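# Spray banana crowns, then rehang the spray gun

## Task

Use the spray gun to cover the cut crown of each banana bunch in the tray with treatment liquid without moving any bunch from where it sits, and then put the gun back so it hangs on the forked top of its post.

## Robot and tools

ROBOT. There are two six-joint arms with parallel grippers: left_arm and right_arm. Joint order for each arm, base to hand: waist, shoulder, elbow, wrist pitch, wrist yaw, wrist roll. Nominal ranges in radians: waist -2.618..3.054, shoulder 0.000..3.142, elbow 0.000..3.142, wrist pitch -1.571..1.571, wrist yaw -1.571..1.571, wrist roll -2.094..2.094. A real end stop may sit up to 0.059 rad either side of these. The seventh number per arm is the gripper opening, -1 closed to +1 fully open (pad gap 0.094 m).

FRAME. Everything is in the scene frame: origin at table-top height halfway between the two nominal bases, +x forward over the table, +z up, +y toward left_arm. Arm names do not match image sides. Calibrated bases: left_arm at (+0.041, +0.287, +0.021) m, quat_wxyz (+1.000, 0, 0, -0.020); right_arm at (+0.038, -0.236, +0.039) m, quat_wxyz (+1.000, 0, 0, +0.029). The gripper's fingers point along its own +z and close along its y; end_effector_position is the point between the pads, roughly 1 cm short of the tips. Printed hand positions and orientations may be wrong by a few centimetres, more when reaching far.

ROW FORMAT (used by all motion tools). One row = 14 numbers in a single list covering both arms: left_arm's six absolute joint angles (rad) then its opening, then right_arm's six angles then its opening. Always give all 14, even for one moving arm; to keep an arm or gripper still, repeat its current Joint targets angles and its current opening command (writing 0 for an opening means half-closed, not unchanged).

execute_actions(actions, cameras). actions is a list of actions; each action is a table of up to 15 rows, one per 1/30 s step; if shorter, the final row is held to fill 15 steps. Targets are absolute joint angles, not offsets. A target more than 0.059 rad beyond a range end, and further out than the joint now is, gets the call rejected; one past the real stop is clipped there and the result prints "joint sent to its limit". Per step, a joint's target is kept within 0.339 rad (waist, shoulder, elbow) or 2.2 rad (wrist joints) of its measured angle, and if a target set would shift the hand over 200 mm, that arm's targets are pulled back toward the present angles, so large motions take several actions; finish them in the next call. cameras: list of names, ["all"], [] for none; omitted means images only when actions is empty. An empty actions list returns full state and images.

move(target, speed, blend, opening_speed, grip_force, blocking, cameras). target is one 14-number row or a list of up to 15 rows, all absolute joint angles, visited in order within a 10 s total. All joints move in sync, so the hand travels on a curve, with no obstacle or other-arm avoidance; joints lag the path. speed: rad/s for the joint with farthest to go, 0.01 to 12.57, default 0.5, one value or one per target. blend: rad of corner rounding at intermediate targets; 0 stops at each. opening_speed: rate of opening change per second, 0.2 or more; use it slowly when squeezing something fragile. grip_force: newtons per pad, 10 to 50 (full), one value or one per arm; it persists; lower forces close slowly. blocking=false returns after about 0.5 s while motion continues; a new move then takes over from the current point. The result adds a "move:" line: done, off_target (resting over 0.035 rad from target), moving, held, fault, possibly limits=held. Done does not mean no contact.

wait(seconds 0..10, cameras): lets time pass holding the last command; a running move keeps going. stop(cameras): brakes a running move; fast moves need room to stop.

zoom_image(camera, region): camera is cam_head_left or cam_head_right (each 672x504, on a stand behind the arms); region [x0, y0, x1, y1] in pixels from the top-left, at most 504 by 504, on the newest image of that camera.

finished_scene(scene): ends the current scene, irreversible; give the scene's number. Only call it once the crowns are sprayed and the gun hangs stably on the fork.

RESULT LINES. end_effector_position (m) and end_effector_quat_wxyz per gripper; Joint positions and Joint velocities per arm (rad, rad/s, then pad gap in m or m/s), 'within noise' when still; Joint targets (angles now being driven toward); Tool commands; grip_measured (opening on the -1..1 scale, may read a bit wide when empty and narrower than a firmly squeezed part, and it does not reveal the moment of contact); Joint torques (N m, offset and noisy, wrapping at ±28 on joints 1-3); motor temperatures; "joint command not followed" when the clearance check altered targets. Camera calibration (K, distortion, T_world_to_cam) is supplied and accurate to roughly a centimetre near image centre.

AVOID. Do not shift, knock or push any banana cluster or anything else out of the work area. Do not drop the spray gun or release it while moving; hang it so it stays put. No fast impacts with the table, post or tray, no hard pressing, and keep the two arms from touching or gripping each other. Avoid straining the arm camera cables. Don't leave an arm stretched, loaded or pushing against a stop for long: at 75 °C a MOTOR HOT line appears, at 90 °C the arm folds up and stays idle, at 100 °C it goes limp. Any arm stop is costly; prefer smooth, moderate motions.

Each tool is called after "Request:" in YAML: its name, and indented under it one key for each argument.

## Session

Request:
execute_actions:
  actions: []

Request:
zoom_image:
  camera: "cam_head_left"
  region: [80, 20, 240, 180]

Request:
zoom_image:
  camera: "cam_head_left"
  region: [170, 80, 550, 240]

Scene clock: 0.00 s.
left_arm: end_effector_position=(+0.4365, +0.2849, +0.1505) grip_measured=+1.000 end_effector_quat_wxyz=(+0.647, +0.010, +0.762, -0.011) | right_arm: end_effector_position=(+0.4447, -0.2204, +0.1565) grip_measured=+1.000 end_effector_quat_wxyz=(+0.619, +0.010, +0.785, -0.042)
Joint positions: left_arm=[0.051 1.543 0.3 1.08 0.042 0.003 0.094] | right_arm=[0.063 1.577 0.373 0.967 0.196 -0.009 0.094]
Joint velocities: within noise
Joint torques (N m): no reading
Motor temperatures (°C): left_arm=[27 28 29 35 26 26 27] | right_arm=[27 25 48 33 29 24 28]
Heat: left arm: 35 °C; right arm: 48 °C.
Joint targets: left_arm=[0.051 1.539 0.304 1.075 0.042 0.003] | right_arm=[0.063 1.576 0.374 0.953 0.197 -0.008]
Tool commands: left_gripper/opening=+1.0 right_gripper/opening=+1.0

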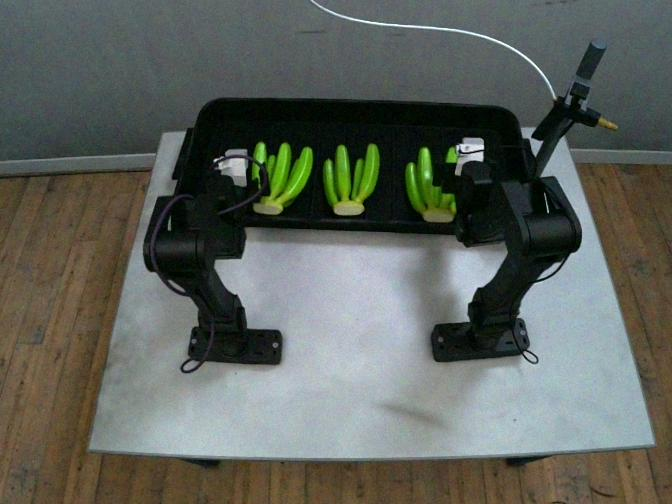

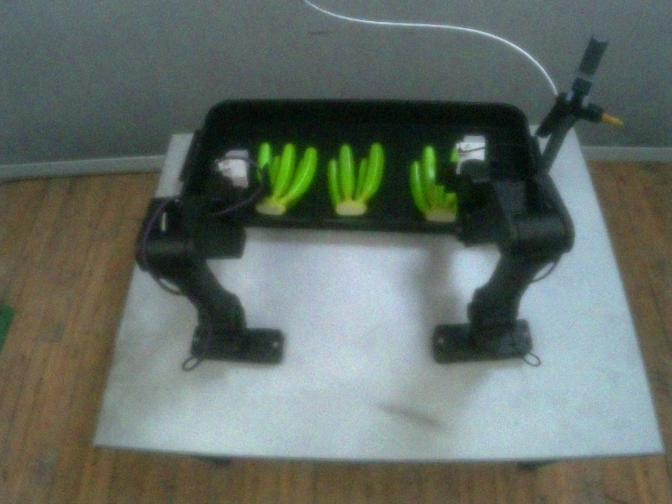

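Scaled by 3.150 from the camera's 672x504 image, which has a finer 960x720 frame.

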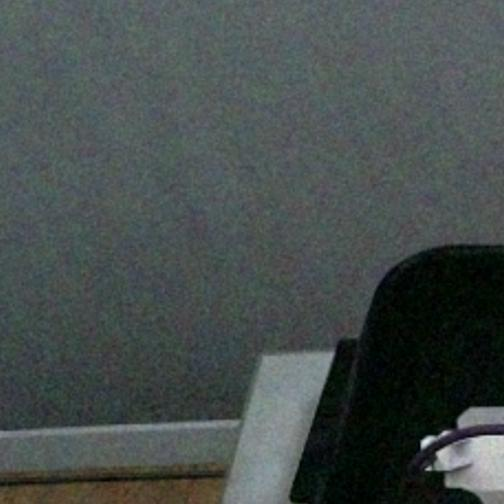

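Scaled by 1.326 from the camera's 672x504 image, which has a finer 960x720 frame.

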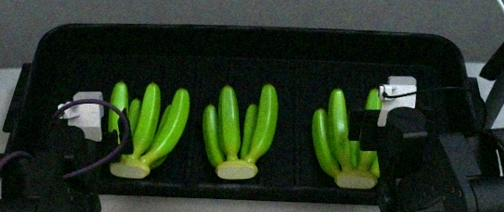

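Request:
move:
  target:
    - [0.2,0.9,0.6,0.3,0,0,1,0.0,0.9,0.6,0.3,0,0,1]
    - [1.0,0.9,0.7,0.2,0,0,1,-0.3,0.6,0.45,0.15,0,0,1]
  speed: 0.9
  blend: [0.1,0]
  cameras: ["all"]

Request:
zoom_image:
  camera: "cam_head_left"
  region: [510, 30, 640, 200]

Request:
zoom_image:
  camera: "cam_head_right"
  region: [510, 30, 640, 200]

Request:
zoom_image:
  camera: "cam_head_left"
  region: [230, 100, 490, 240]

Scene clock: 9.60 s.
left_arm: end_effector_position=(+0.2496, +0.5803, +0.3396) grip_measured=+1.000 end_effector_quat_wxyz=(+0.618, -0.328, +0.641, +0.316) | right_arm: end_effector_position=(+0.3344, -0.3068, +0.3425) grip_measured=+1.000 end_effector_quat_wxyz=(+0.712, +0.081, +0.692, -0.090)
Joint positions: left_arm=[0.994 0.907 0.669 0.202 0.009 0 0.094] | right_arm=[-0.292 0.61 0.472 0.168 0.008 -0.009 0.094]
Joint torques (N m): left_arm=[0.61 -2.21 11.63 1.71 -0.11 0.04] | right_arm=[-0.65 -0.83 6.13 1.51 -0.12 0.09]
Heat: left arm: 38 °C; right arm: 49 °C.
Joint targets: left_arm=[1.000 0.900 0.700 0.200 0.000 0.000] | right_arm=[-0.300 0.600 0.450 0.150 0.000 0.000]
move: done

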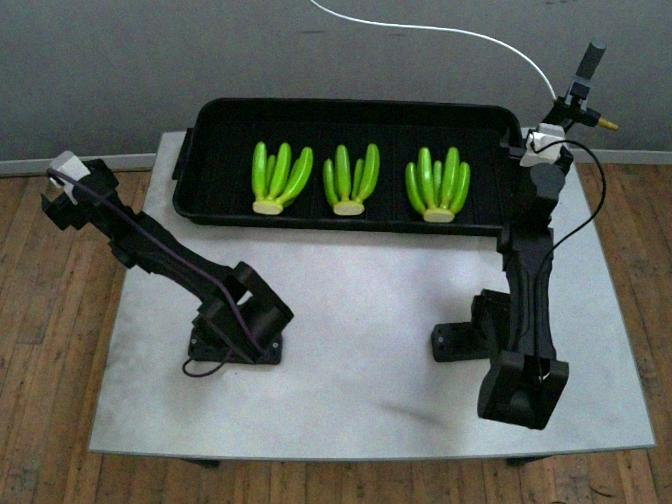

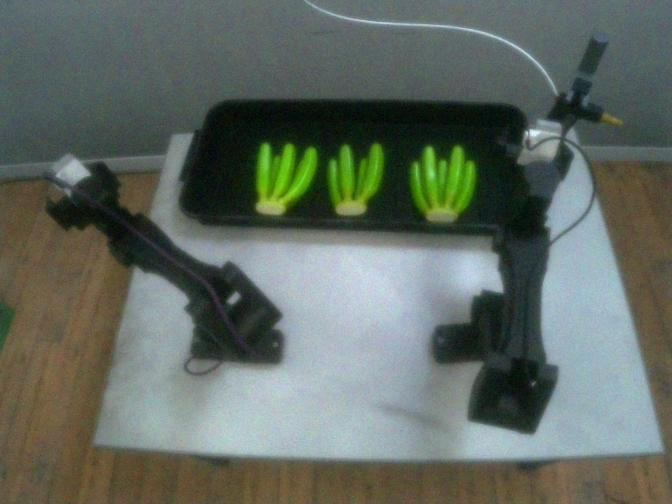

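Scaled by 2.965 from the camera's 672x504 image, which has a finer 960x720 frame.

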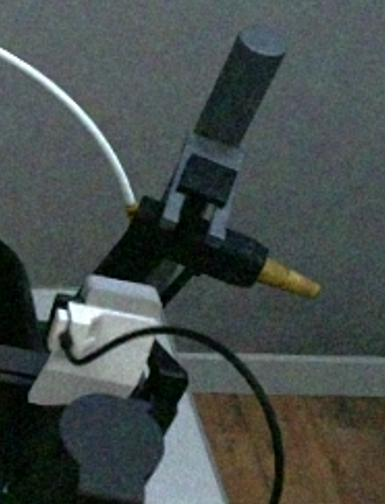

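Scaled by 2.965 from the camera's 672x504 image, which has a finer 960x720 frame.

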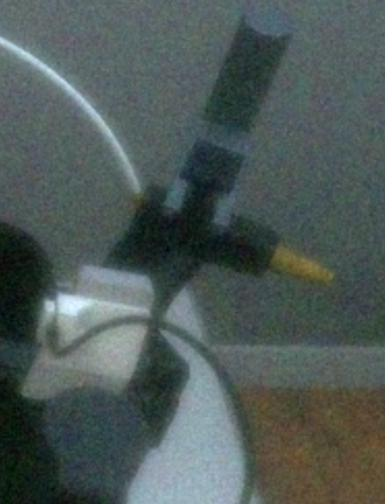

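Scaled by 1.938 from the camera's 672x504 image, which has a finer 960x720 frame.

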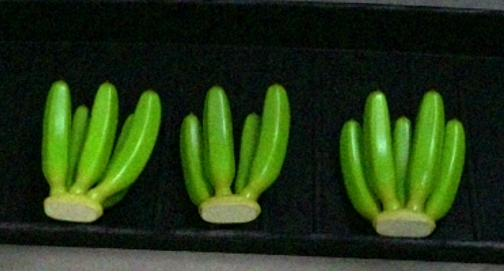

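Request:
move:
  target: [1.0,0.9,0.7,0.2,0,0,1,-0.321,0.687,0.445,0.242,0.237,0.28,1]
  speed: 0.5
  cameras: ["all"]

Request:
zoom_image:
  camera: "cam_head_left"
  region: [500, 60, 620, 190]

Request:
zoom_image:
  camera: "cam_head_right"
  region: [500, 60, 620, 190]

Scene clock: 54.27 s.
left_arm: end_effector_position=(+0.2496, +0.5803, +0.3395) grip_measured=+1.000 end_effector_quat_wxyz=(+0.618, -0.328, +0.641, +0.316) | right_arm: end_effector_position=(+0.3316, -0.3535, +0.3354) grip_measured=+1.000 end_effector_quat_wxyz=(+0.710, +0.260, +0.650, -0.074)
Joint positions: left_arm=[0.994 0.907 0.669 0.201 0.009 0 0.094] | right_arm=[-0.313 0.687 0.466 0.242 0.229 0.271 0.094]
Joint torques (N m): left_arm=[0.69 -2.15 11.7 1.7 -0.12 0.03] | right_arm=[-0.77 -0.55 6.05 1.64 0.1 0.08]
Motor temperatures (°C): left_arm=[27 28 31 41 26 26 27] | right_arm=[27 25 48 38 29 24 28]
Heat: left arm: 41 °C; right arm: 48 °C.
Joint targets: left_arm=[1.000 0.900 0.700 0.200 0.000 0.000] | right_arm=[-0.321 0.687 0.445 0.242 0.237 0.280]
move: done

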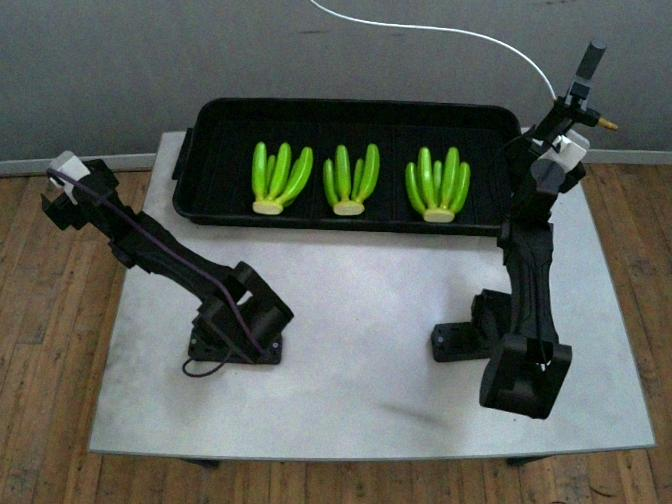

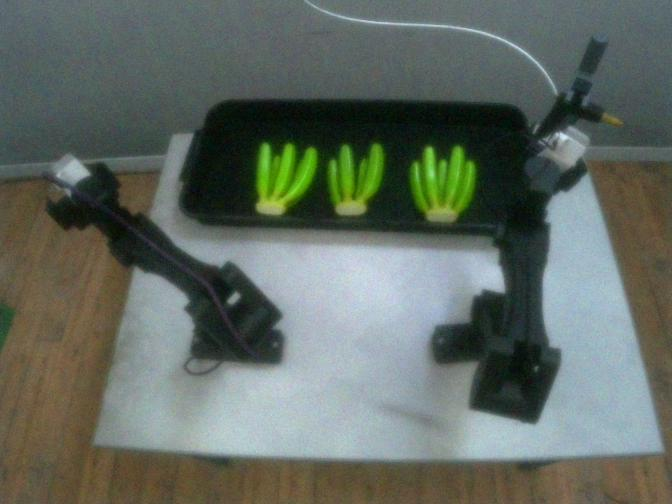

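Scaled by 3.877 from the camera's 672x504 image, which has a finer 960x720 frame.

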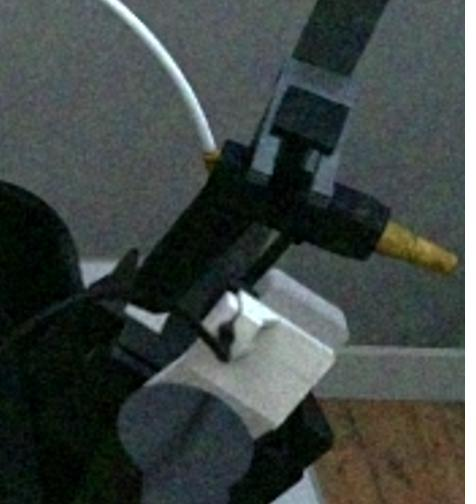

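Scaled by 3.877 from the camera's 672x504 image, which has a finer 960x720 frame.

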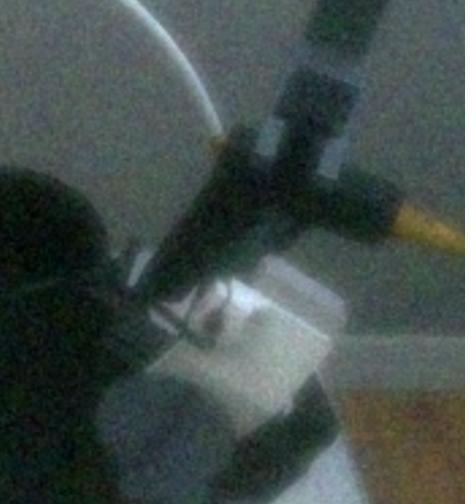

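Request:
move:
  target:
    - [1.0,0.9,0.7,0.2,0,0,1,-0.321,0.694,0.379,0.315,0.237,0.28,1]
    - [1.0,0.9,0.7,0.2,0,0,1,-0.381,0.979,0.461,0.518,0.177,0.28,1]
    - [1.0,0.9,0.7,0.2,0,0,1,-0.416,1.213,0.575,0.638,0.142,0.28,1]
  speed: 0.25
  blend: 0.02
  cameras: ["all"]

Request:
zoom_image:
  camera: "cam_head_left"
  region: [500, 60, 620, 190]

Request:
zoom_image:
  camera: "cam_head_right"
  region: [500, 60, 620, 190]

Scene clock: 81.10 s.
left_arm: end_effector_position=(+0.2496, +0.5803, +0.3395) grip_measured=+1.000 end_effector_quat_wxyz=(+0.618, -0.328, +0.641, +0.316) | right_arm: end_effector_position=(+0.4090, -0.3991, +0.2987) grip_measured=+1.000 end_effector_quat_wxyz=(+0.697, +0.268, +0.660, -0.082)
Joint positions: left_arm=[0.994 0.907 0.669 0.201 0.009 0 0.094] | right_arm=[-0.408 1.204 0.549 0.639 0.153 0.272 0.094]
Joint torques (N m): left_arm=[0.64 -2.22 11.63 1.7 -0.09 0.03] | right_arm=[-0.83 -3.64 9.65 1.67 -0.09 0.07]
Heat: left arm: 42 °C; right arm: 49 °C.
Joint targets: left_arm=[1.000 0.900 0.700 0.200 0.000 0.000] | right_arm=[-0.416 1.213 0.575 0.638 0.142 0.280]
move: done

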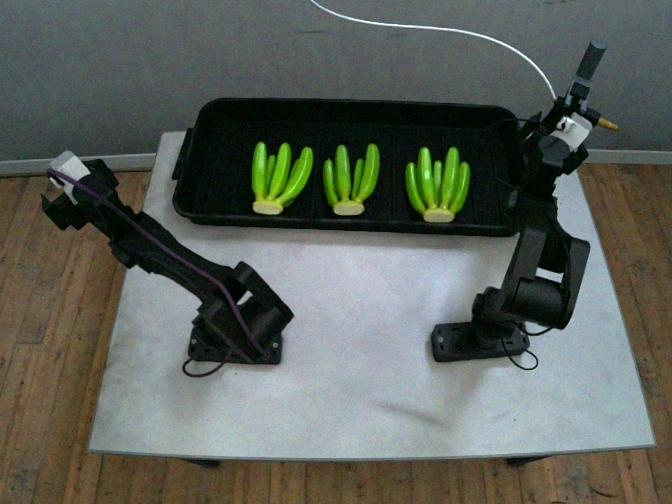

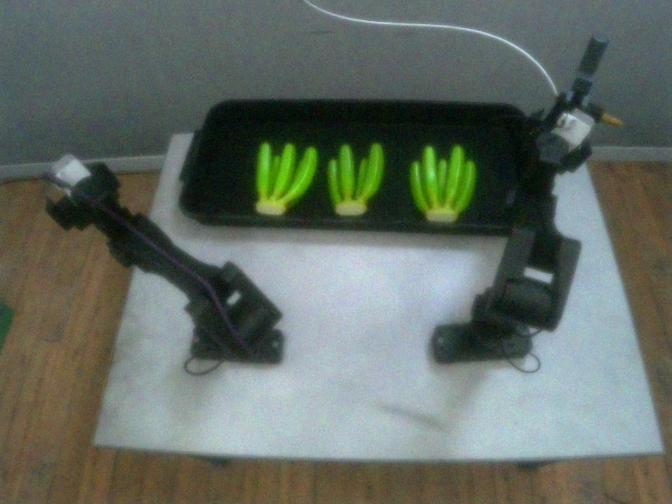

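Scaled by 3.877 from the camera's 672x504 image, which has a finer 960x720 frame.

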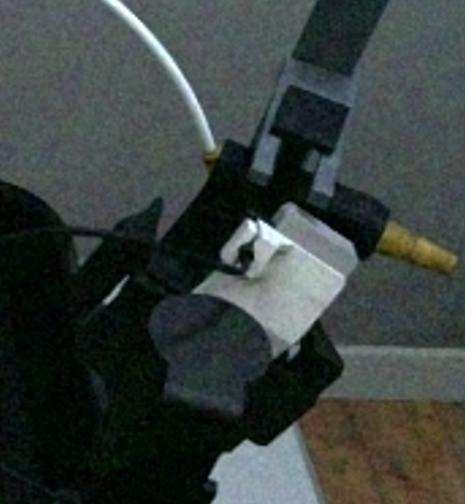

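Scaled by 3.877 from the camera's 672x504 image, which has a finer 960x720 frame.

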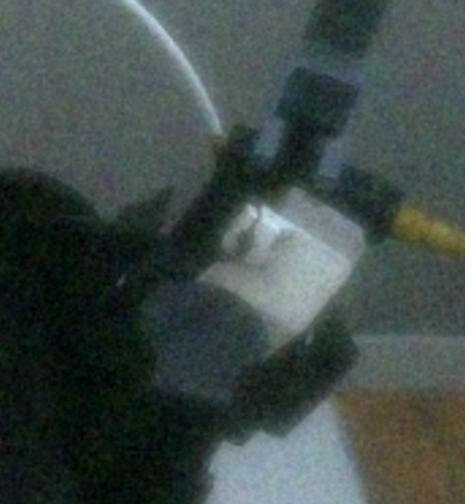

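Request:
move:
  target:
    - [1.0,0.9,0.7,0.2,0,0,1,-0.416,1.192,0.61,0.587,0.142,0.28,1]
    - [1.0,0.9,0.7,0.2,0,0,1,-0.416,1.192,0.61,0.587,0.142,0.28,-0.35]
  speed: 0.2
  opening_speed: 0.5
  cameras: ["all"]

Request:
zoom_image:
  camera: "cam_head_left"
  region: [500, 60, 620, 190]

Scene clock: 101.07 s.
left_arm: end_effector_position=(+0.2496, +0.5803, +0.3395) grip_measured=+1.000 end_effector_quat_wxyz=(+0.618, -0.328, +0.641, +0.316) | right_arm: end_effector_position=(+0.4141, -0.3957, +0.3051) grip_measured=-0.161 end_effector_quat_wxyz=(+0.698, +0.266, +0.662, -0.065)
Joint positions: left_arm=[0.994 0.907 0.669 0.201 0.009 0 0.094] | right_arm=[-0.408 1.204 0.579 0.607 0.125 0.291 0.039]
Joint torques (N m): left_arm=[0.61 -2.14 11.71 1.71 -0.11 0.03] | right_arm=[-0.77 -5.31 9.78 1.46 0.13 -0.11]
Heat: left arm: 42 °C; right arm: 52 °C.
Joint targets: left_arm=[1.000 0.900 0.700 0.200 0.000 0.000] | right_arm=[-0.416 1.192 0.610 0.587 0.142 0.280]
move: done

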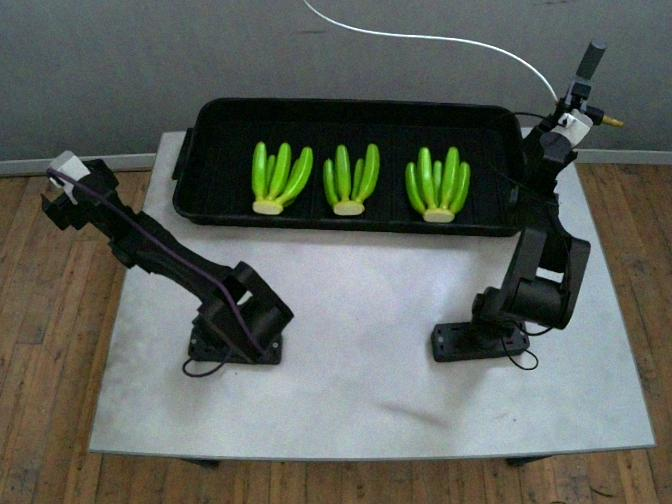

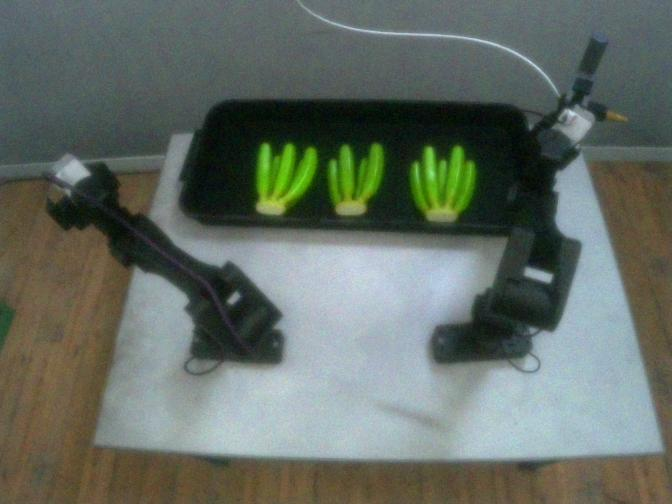

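Scaled by 3.877 from the camera's 672x504 image, which has a finer 960x720 frame.

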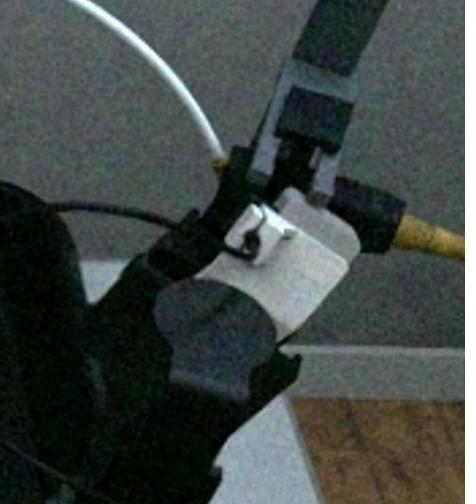

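Request:
move:
  target:
    - [1.0,0.9,0.7,0.2,0,0,1,-0.416,1.168,0.66,0.51,0.142,0.28,-0.35]
    - [1.0,0.9,0.7,0.2,0,0,1,-0.381,0.942,0.574,0.37,0.177,0.28,-0.35]
    - [1.0,0.9,0.7,0.2,0,0,1,-0.321,0.689,0.522,0.167,0.237,0.28,-0.35]
  speed: 0.2
  blend: [0,0.02,0]
  cameras: ["all"]

Request:
zoom_image:
  camera: "cam_head_left"
  region: [490, 40, 640, 200]

Scene clock: 118.57 s.
left_arm: end_effector_position=(+0.2496, +0.5803, +0.3395) grip_measured=+1.000 end_effector_quat_wxyz=(+0.618, -0.328, +0.641, +0.316) | right_arm: end_effector_position=(+0.3321, -0.3595, +0.3389) grip_measured=-0.173 end_effector_quat_wxyz=(+0.692, +0.273, +0.664, -0.078)
Joint positions: left_arm=[0.994 0.907 0.669 0.201 0.009 0 0.094] | right_arm=[-0.33 0.707 0.535 0.141 0.231 0.286 0.039]
Joint torques (N m): left_arm=[0.62 -2.18 11.63 1.69 -0.1 0.04] | right_arm=[0.75 -2.35 6.61 1.95 0.01 -0.02]
Heat: left arm: 42 °C; right arm: 51 °C.
Joint targets: left_arm=[1.000 0.900 0.700 0.200 0.000 0.000] | right_arm=[-0.321 0.689 0.522 0.167 0.237 0.280]
move: done

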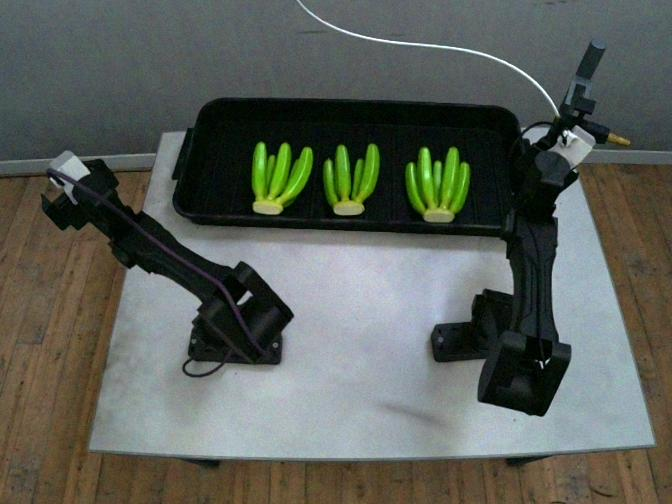

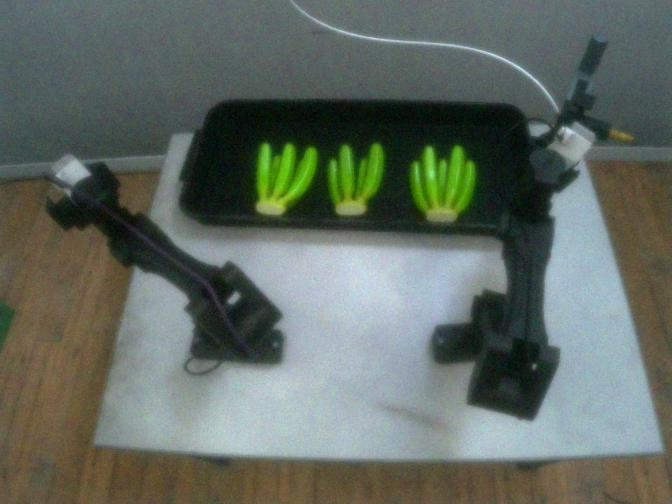

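Scaled by 3.150 from the camera's 672x504 image, which has a finer 960x720 frame.

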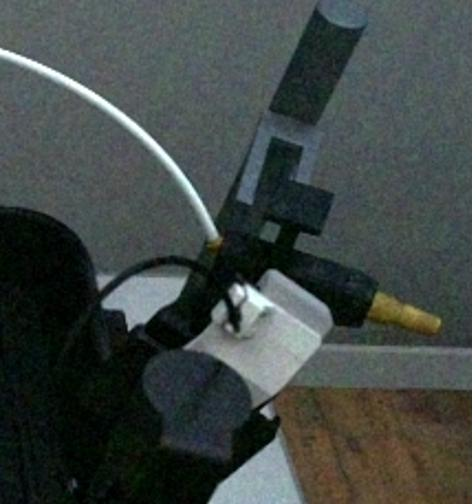

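Request:
move:
  target:
    - [1.0,0.9,0.7,0.2,0,0,1,-0.217,0.5,0.5,0.0,0.3,0.3,-0.35]
    - [1.0,0.9,0.7,0.2,0,0,1,0.2,0.6,0.4,0.2,0.0,1.85,-0.35]
    - [1.0,0.9,0.7,0.2,0,0,1,0.295,0.626,0.256,0.36,-0.047,1.85,-0.35]
  speed: [0.5,0.7,0.3]
  blend: [0.05,0.05,0]
  cameras: ["all"]

Request:
zoom_image:
  camera: "cam_head_left"
  region: [390, 120, 520, 240]

Request:
zoom_image:
  camera: "cam_head_right"
  region: [390, 120, 520, 240]

Scene clock: 145.30 s.
left_arm: end_effector_position=(+0.2496, +0.5803, +0.3395) grip_measured=+1.000 end_effector_quat_wxyz=(+0.618, -0.328, +0.641, +0.316) | right_arm: end_effector_position=(+0.3242, -0.1232, +0.2688) grip_measured=-0.173 end_effector_quat_wxyz=(+0.297, +0.487, +0.537, +0.621)
Joint positions: left_arm=[0.994 0.907 0.669 0.201 0.009 0 0.094] | right_arm=[0.288 0.633 0.265 0.315 -0.042 1.86 0.039]
Joint torques (N m): left_arm=[0.73 -2.14 11.69 1.7 -0.09 0.01] | right_arm=[0.79 -0.9 7.12 2.11 -0.08 -0.06]
Motor temperatures (°C): left_arm=[27 28 33 42 26 26 26] | right_arm=[27 26 49 44 29 24 30]
Heat: left arm: 42 °C; right arm: 49 °C.
Joint targets: left_arm=[1.000 0.900 0.700 0.200 0.000 0.000] | right_arm=[0.295 0.626 0.256 0.360 -0.047 1.850]
move: off_target (right_arm); right_arm: the wrist pitch is farthest, 0.045 rad from its target

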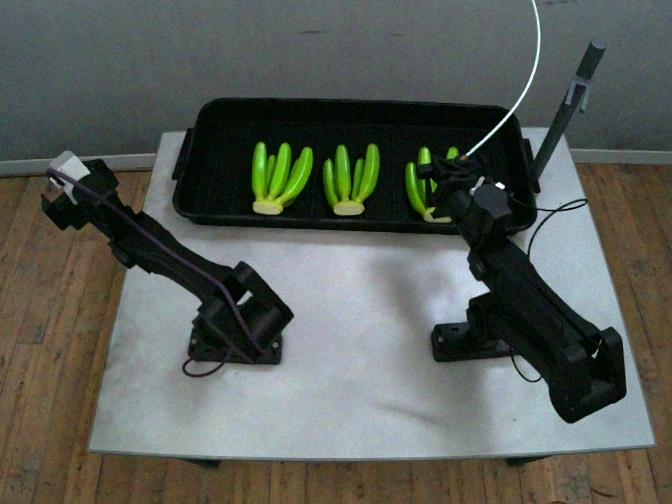

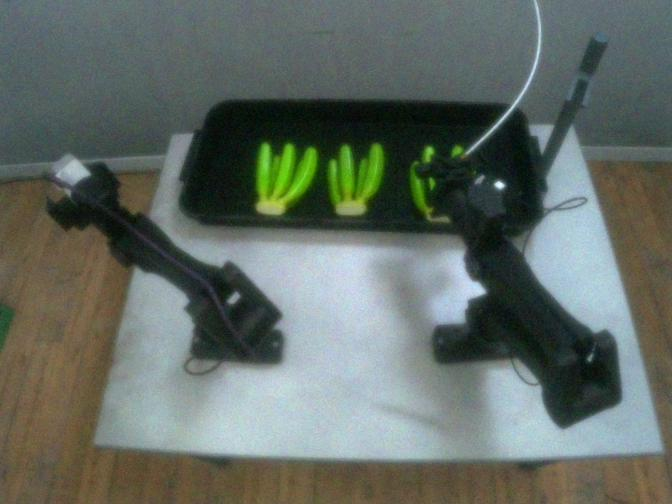

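Scaled by 3.877 from the camera's 672x504 image, which has a finer 960x720 frame.

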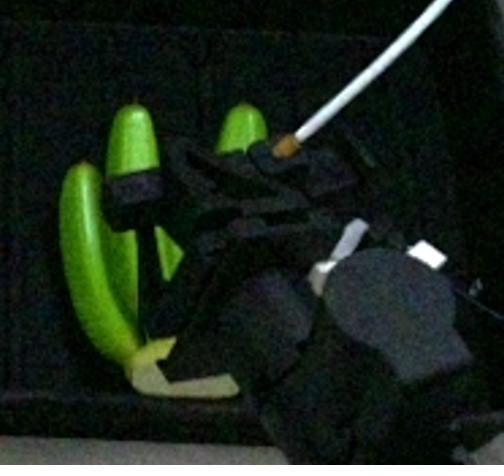

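Scaled by 3.877 from the camera's 672x504 image, which has a finer 960x720 frame.

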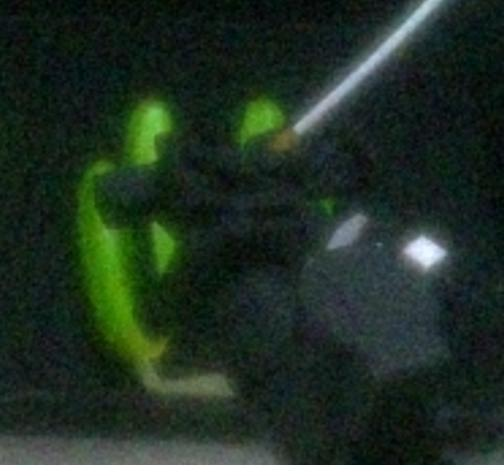

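Request:
move:
  target:
    - [1.0,0.9,0.7,0.2,0,0,1,0.2,0.6,0.45,0.15,-0.1,1.85,-0.35]
    - [1.0,0.9,0.7,0.2,0,0,1,-0.4,0.5,0.55,-0.05,0,1.85,-0.35]
  speed: 0.7
  blend: [0.05,0]
  cameras: ["all"]

Request:
zoom_image:
  camera: "cam_head_left"
  region: [390, 100, 600, 240]

Scene clock: 165.03 s.
left_arm: end_effector_position=(+0.2496, +0.5803, +0.3395) grip_measured=+1.000 end_effector_quat_wxyz=(+0.618, -0.328, +0.641, +0.316) | right_arm: end_effector_position=(+0.3091, -0.3246, +0.3231) grip_measured=-0.173 end_effector_quat_wxyz=(+0.481, +0.655, +0.343, +0.471)
Joint positions: left_arm=[0.994 0.907 0.669 0.201 0.009 0 0.094] | right_arm=[-0.392 0.516 0.509 -0.086 -0.021 1.861 0.039]
Joint torques (N m): left_arm=[0.7 -2.22 11.71 1.71 -0.11 0.03] | right_arm=[-0.83 -0.75 10.93 2.03 0.19 -0.1]
Heat: left arm: 43 °C; right arm: 49 °C.
Joint targets: left_arm=[1.000 0.900 0.700 0.200 0.000 0.000] | right_arm=[-0.400 0.500 0.550 -0.050 0.000 1.850]
move: off_target (right_arm); right_arm: the elbow is farthest, 0.041 rad from its target

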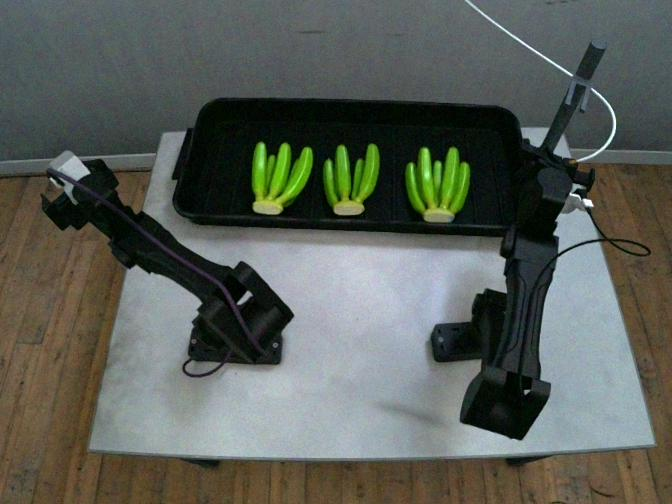

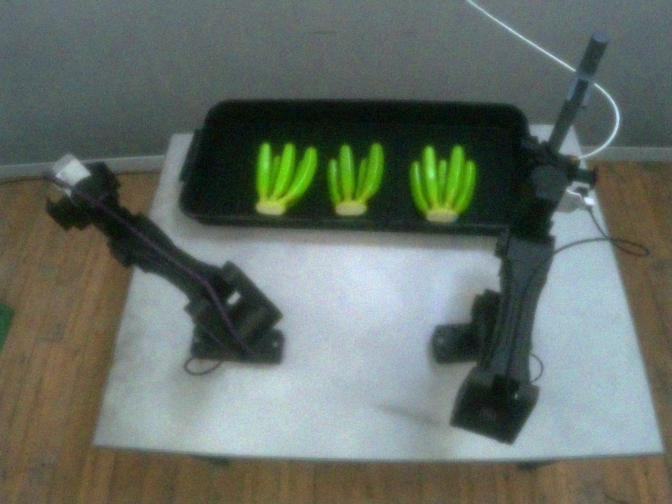

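Scaled by 2.400 from the camera's 672x504 image, which has a finer 960x720 frame.

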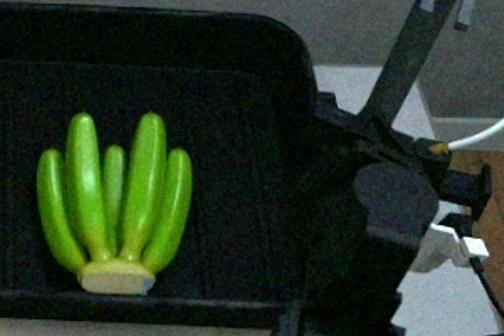

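Request:
move:
  target:
    - [1.0,0.9,0.7,0.2,0,0,1,0.3,0.6,0.4,0.2,0.0,1.85,-0.35]
    - [1.0,0.9,0.7,0.2,0,0,1,0.40,0.626,0.256,0.36,0.06,1.85,-0.35]
    - [1.0,0.9,0.7,0.2,0,0,1,0.719,0.943,0.33,0.61,0.377,1.85,-0.35]
  speed: [0.8,0.4,0.08]
  blend: [0.05,0.02,0]
  cameras: ["all"]

Request:
zoom_image:
  camera: "cam_head_left"
  region: [390, 120, 520, 240]

Scene clock: 181.60 s.
left_arm: end_effector_position=(+0.2496, +0.5803, +0.3395) grip_measured=+1.000 end_effector_quat_wxyz=(+0.618, -0.328, +0.641, +0.316) | right_arm: end_effector_position=(+0.3219, -0.0480, +0.2528) grip_measured=-0.173 end_effector_quat_wxyz=(+0.296, +0.480, +0.553, +0.614)
Joint positions: left_arm=[0.994 0.907 0.669 0.201 0.009 0 0.094] | right_arm=[0.711 0.943 0.292 0.576 0.361 1.863 0.039]
Joint torques (N m): left_arm=[0.7 -2.11 11.71 1.7 -0.11 0.05] | right_arm=[0.55 -2.02 10.36 1.96 0.1 -0.13]
Motor temperatures (°C): left_arm=[27 28 33 43 26 26 26] | right_arm=[27 25 54 48 29 24 31]
Heat: left arm: 43 °C; right arm: 54 °C.
Joint targets: left_arm=[1.000 0.900 0.700 0.200 0.000 0.000] | right_arm=[0.719 0.943 0.330 0.610 0.377 1.850]
move: off_target (right_arm); right_arm: the elbow is farthest, 0.038 rad from its target

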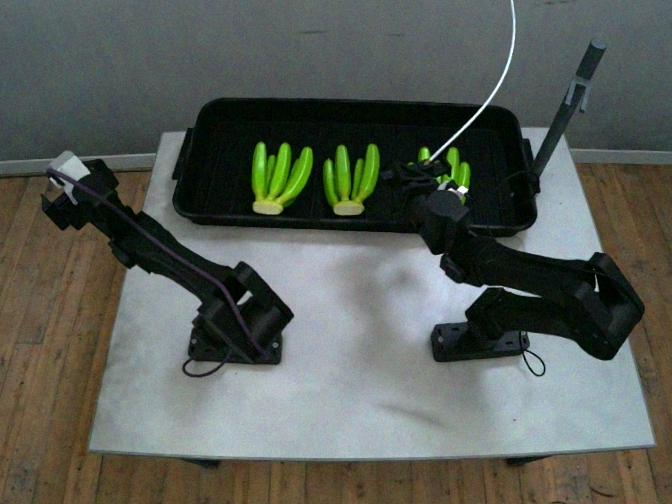

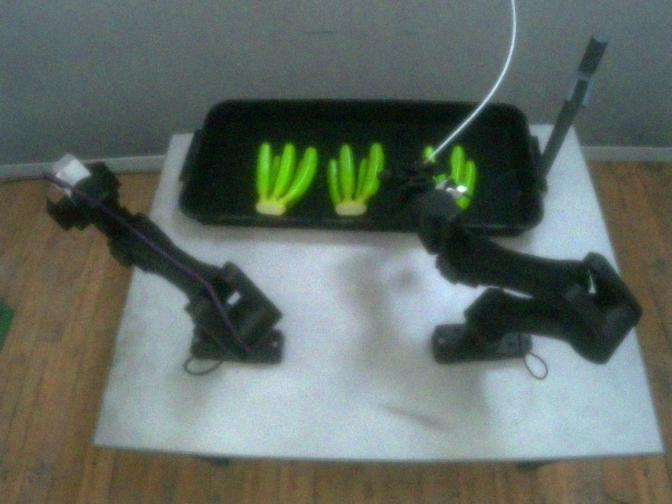

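Scaled by 3.877 from the camera's 672x504 image, which has a finer 960x720 frame.

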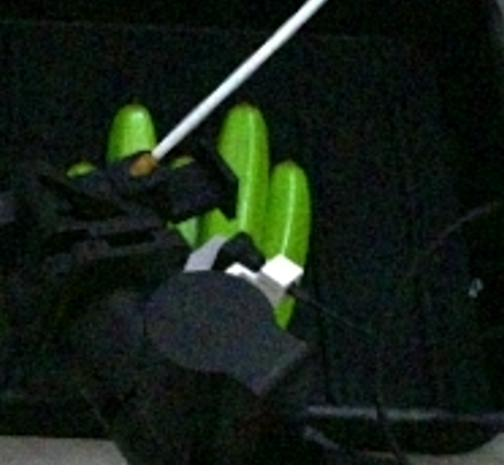

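Request:
move:
  target:
    - [1.0,0.9,0.7,0.2,0,0,1,0.72,0.95,0.5,0.43,0.377,1.85,-0.35]
    - [1.0,0.9,0.7,0.2,0,0,1,0.9,1.35,0.65,0.65,0.47,1.85,-0.35]
    - [1.0,0.9,0.7,0.2,0,0,1,0.927,1.397,0.588,0.79,0.485,1.85,-0.35]
    - [1.0,0.9,0.7,0.2,0,0,1,1.053,1.652,0.838,0.795,0.611,1.85,-0.35]
  speed: [0.4,0.5,0.3,0.06]
  blend: [0.04,0.04,0.02,0]
  cameras: ["all"]

Request:
zoom_image:
  camera: "cam_head_left"
  region: [300, 120, 490, 240]

Scene clock: 197.70 s.
left_arm: end_effector_position=(+0.2496, +0.5803, +0.3395) grip_measured=+1.000 end_effector_quat_wxyz=(+0.618, -0.328, +0.641, +0.316) | right_arm: end_effector_position=(+0.3373, +0.1357, +0.2654) grip_measured=-0.173 end_effector_quat_wxyz=(+0.270, +0.445, +0.574, +0.632)
Joint positions: left_arm=[0.994 0.907 0.669 0.201 0.009 0 0.094] | right_arm=[1.045 1.64 0.804 0.77 0.594 1.863 0.039]
Joint torques (N m): left_arm=[0.65 -2.15 11.69 1.71 -0.12 0.04] | right_arm=[0.58 -7.1 9.44 1.78 0.13 -0.13]
Heat: left arm: 43 °C; right arm: 53 °C.
Joint targets: left_arm=[1.000 0.900 0.700 0.200 0.000 0.000] | right_arm=[1.053 1.652 0.838 0.795 0.611 1.850]
move: done

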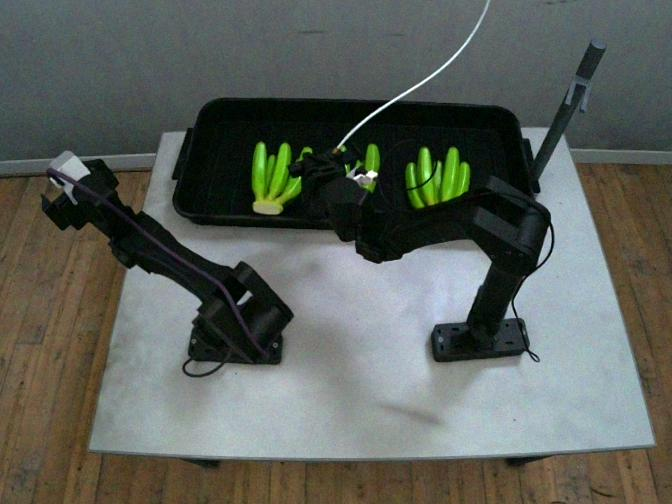

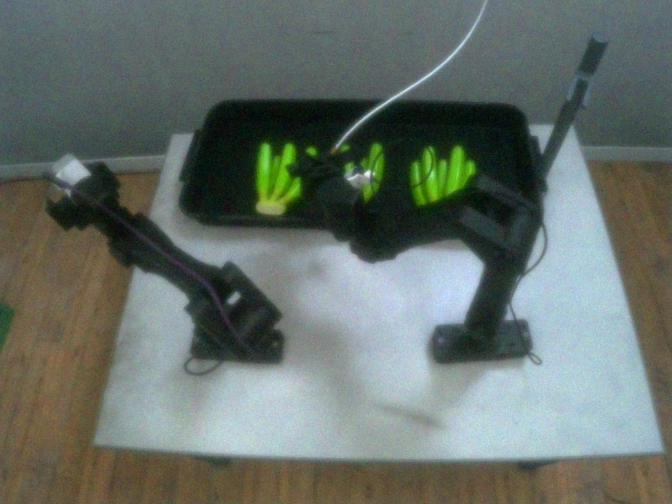

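Scaled by 2.653 from the camera's 672x504 image, which has a finer 960x720 frame.

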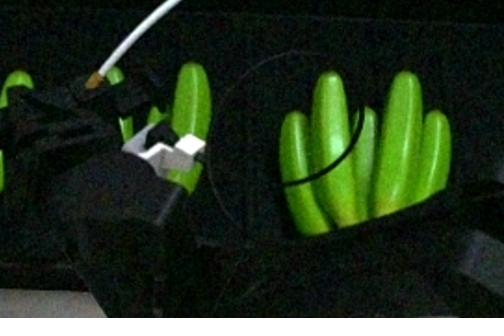

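Retreat to see both.

Request:
move:
  target:
    - [1.0,0.9,0.7,0.2,0,0,1,0.9,1.3,0.9,0.35,0.4,1.85,-0.35]
    - [1.0,0.9,0.7,0.2,0,0,1,-0.4,0.5,0.55,-0.05,0,1.85,-0.35]
  speed: 0.9
  blend: [0.1,0]
  cameras: ["cam_head_left"]

Request:
zoom_image:
  camera: "cam_head_left"
  region: [230, 100, 490, 240]

Scene clock: 205.87 s.
left_arm: end_effector_position=(+0.2496, +0.5803, +0.3395) grip_measured=+1.000 end_effector_quat_wxyz=(+0.618, -0.328, +0.641, +0.316) | right_arm: end_effector_position=(+0.3047, -0.3283, +0.3532) grip_measured=-0.173 end_effector_quat_wxyz=(+0.505, +0.639, +0.323, +0.482)
Joint positions: left_arm=[0.994 0.907 0.669 0.201 0.009 0 0.094] | right_arm=[-0.393 0.514 0.563 -0.075 0.005 1.865 0.039]
Joint torques (N m): left_arm=[0.59 -2.11 11.66 1.71 -0.1 0.03] | right_arm=[-0.65 -0.44 6.31 1.9 -0.1 -0.14]
Heat: left arm: 43 °C; right arm: 52 °C.
Joint targets: left_arm=[1.000 0.900 0.700 0.200 0.000 0.000] | right_arm=[-0.400 0.500 0.550 -0.050 0.000 1.850]
move: done
Images, in order (width x height): cam_head_left 672x504.

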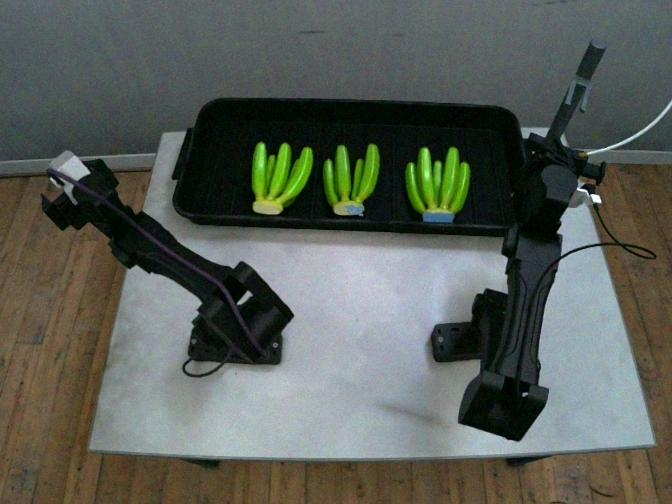

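Scaled by 1.938 from the camera's 672x504 image, which has a finer 960x720 frame.

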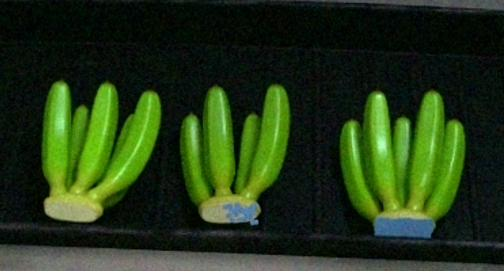

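Request:
move:
  target:
    - [1.5,0.9,0.7,0.2,0,0,1,0.9,1.3,0.9,0.35,0.45,1.85,-0.35]
    - [1.5,0.9,0.7,0.2,0,0,1,1.04,1.62,0.815,0.80,0.6,1.85,-0.35]
    - [1.5,0.9,0.7,0.2,0,0,1,1.122,1.841,1.069,0.77,0.68,1.85,-0.35]
  speed: [0.9,0.4,0.045]
  blend: [0.1,0.02,0]

Request:
move:
  target:
    - [1.5,0.9,0.7,0.2,0,0,1,1.136,1.92,1.178,0.742,0.294,1.85,-0.35]
    - [1.5,0.9,0.7,0.2,0,0,1,1.197,2.176,1.576,0.6,0.355,1.85,-0.35]
  speed: [0.3,0.06]
  blend: [0.02,0]
  cameras: ["cam_head_left"]

Request:
zoom_image:
  camera: "cam_head_left"
  region: [200, 100, 390, 240]

Scene clock: 232.97 s.
left_arm: end_effector_position=(+0.0834, +0.6445, +0.3394) grip_measured=+1.000 end_effector_quat_wxyz=(+0.521, -0.476, +0.540, +0.459) | right_arm: end_effector_position=(+0.3389, +0.1950, +0.2765) grip_measured=-0.173 end_effector_quat_wxyz=(+0.266, +0.446, +0.558, +0.648)
Joint positions: left_arm=[1.493 0.907 0.669 0.201 0.008 0 0.094] | right_arm=[1.114 1.825 1.035 0.766 0.664 1.871 0.039]
Joint torques (N m): left_arm=[0.7 -2.19 11.7 1.7 -0.11 0.01] | right_arm=[0.59 -8.73 9.7 1.56 0.1 -0.22]
Heat: left arm: 43 °C; right arm: 51 °C.
Joint targets: left_arm=[1.500 0.900 0.700 0.200 0.000 0.000] | right_arm=[1.122 1.841 1.069 0.770 0.680 1.850]
move: done

Scene clock: 241.20 s.
left_arm: end_effector_position=(+0.0834, +0.6445, +0.3394) grip_measured=+1.000 end_effector_quat_wxyz=(+0.521, -0.476, +0.540, +0.459) | right_arm: end_effector_position=(+0.2976, +0.3527, +0.2781) grip_measured=-0.173 end_effector_quat_wxyz=(+0.129, +0.329, +0.638, +0.684)
Joint positions: left_arm=[1.493 0.907 0.669 0.201 0.008 0 0.094] | right_arm=[1.189 2.154 1.538 0.585 0.339 1.871 0.039]
Joint torques (N m): left_arm=[0.77 -2.19 11.66 1.71 -0.1 0.01] | right_arm=[0.54 -11.88 10.65 1.78 0.12 -0.21]
Heat: left arm: 43 °C; right arm: 53 °C.
Joint targets: left_arm=[1.500 0.900 0.700 0.200 0.000 0.000] | right_arm=[1.197 2.176 1.576 0.600 0.355 1.850]
move: off_target (right_arm); right_arm: the elbow is farthest, 0.038 rad from its target
Images, in order (width x height): cam_head_left 672x504.

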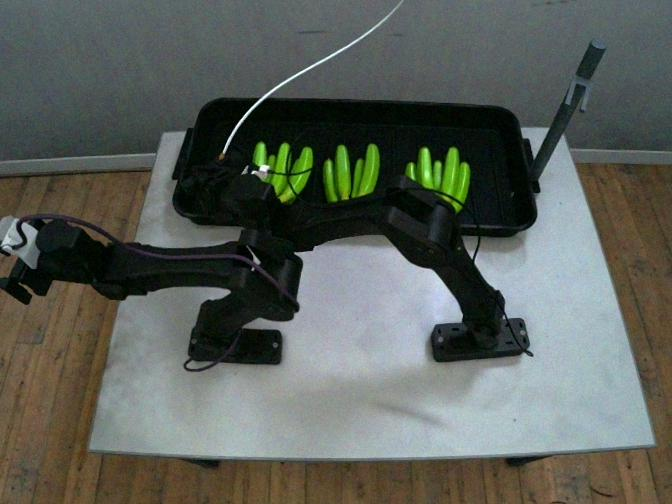

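Scaled by 2.653 from the camera's 672x504 image, which has a finer 960x720 frame.

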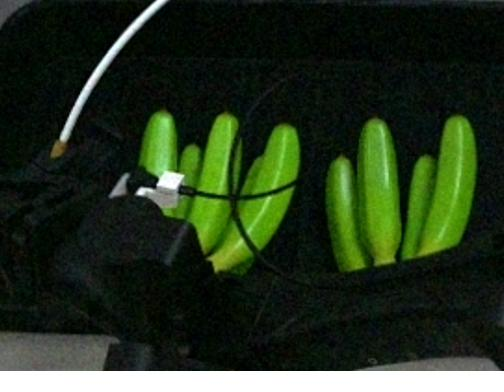

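Request:
move:
  target:
    - [1.5,0.9,0.7,0.2,0,0,1,1.136,1.92,1.178,0.742,0.294,1.85,-0.35]
    - [1.5,0.9,0.7,0.2,0,0,1,0.9,1.3,0.9,0.35,0.45,1.85,-0.35]
    - [1.5,0.9,0.7,0.2,0,0,1,-0.4,0.5,0.55,-0.05,0,1.85,-0.35]
  speed: [0.08,0.7,0.9]
  blend: [0.02,0.1,0]
  cameras: ["cam_head_left"]

Request:
zoom_image:
  camera: "cam_head_left"
  region: [230, 100, 490, 240]

Scene clock: 255.30 s.
left_arm: end_effector_position=(+0.0834, +0.6445, +0.3394) grip_measured=+1.000 end_effector_quat_wxyz=(+0.521, -0.476, +0.540, +0.459) | right_arm: end_effector_position=(+0.3047, -0.3283, +0.3532) grip_measured=-0.173 end_effector_quat_wxyz=(+0.503, +0.640, +0.321, +0.484)
Joint positions: left_arm=[1.493 0.907 0.669 0.201 0.008 0 0.094] | right_arm=[-0.393 0.514 0.563 -0.075 0.005 1.871 0.039]
Joint torques (N m): left_arm=[0.73 -2.26 11.73 1.7 -0.11 0.02] | right_arm=[-0.64 -0.44 6.5 1.92 -0.11 -0.21]
Motor temperatures (°C): left_arm=[27 28 34 43 26 26 26] | right_arm=[27 31 51 49 29 24 32]
Heat: left arm: 43 °C; right arm: 51 °C.
Joint targets: left_arm=[1.500 0.900 0.700 0.200 0.000 0.000] | right_arm=[-0.400 0.500 0.550 -0.050 0.000 1.850]
move: done
Images, in order (width x height): cam_head_left 672x504.

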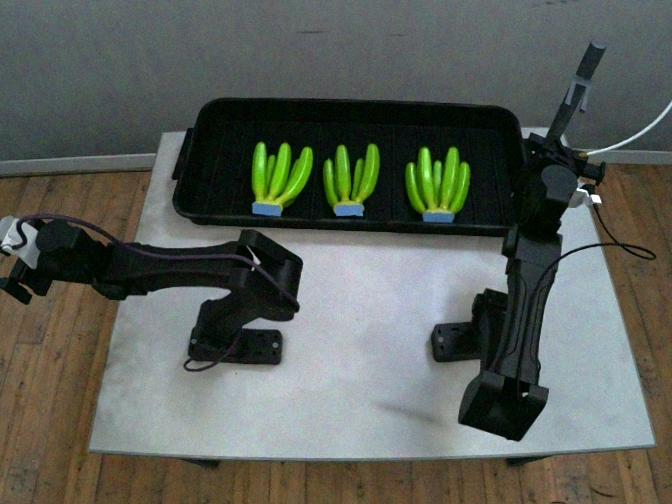

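Scaled by 1.938 from the camera's 672x504 image, which has a finer 960x720 frame.

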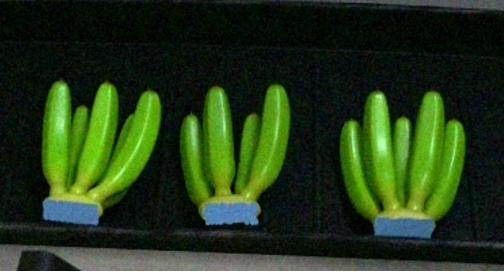

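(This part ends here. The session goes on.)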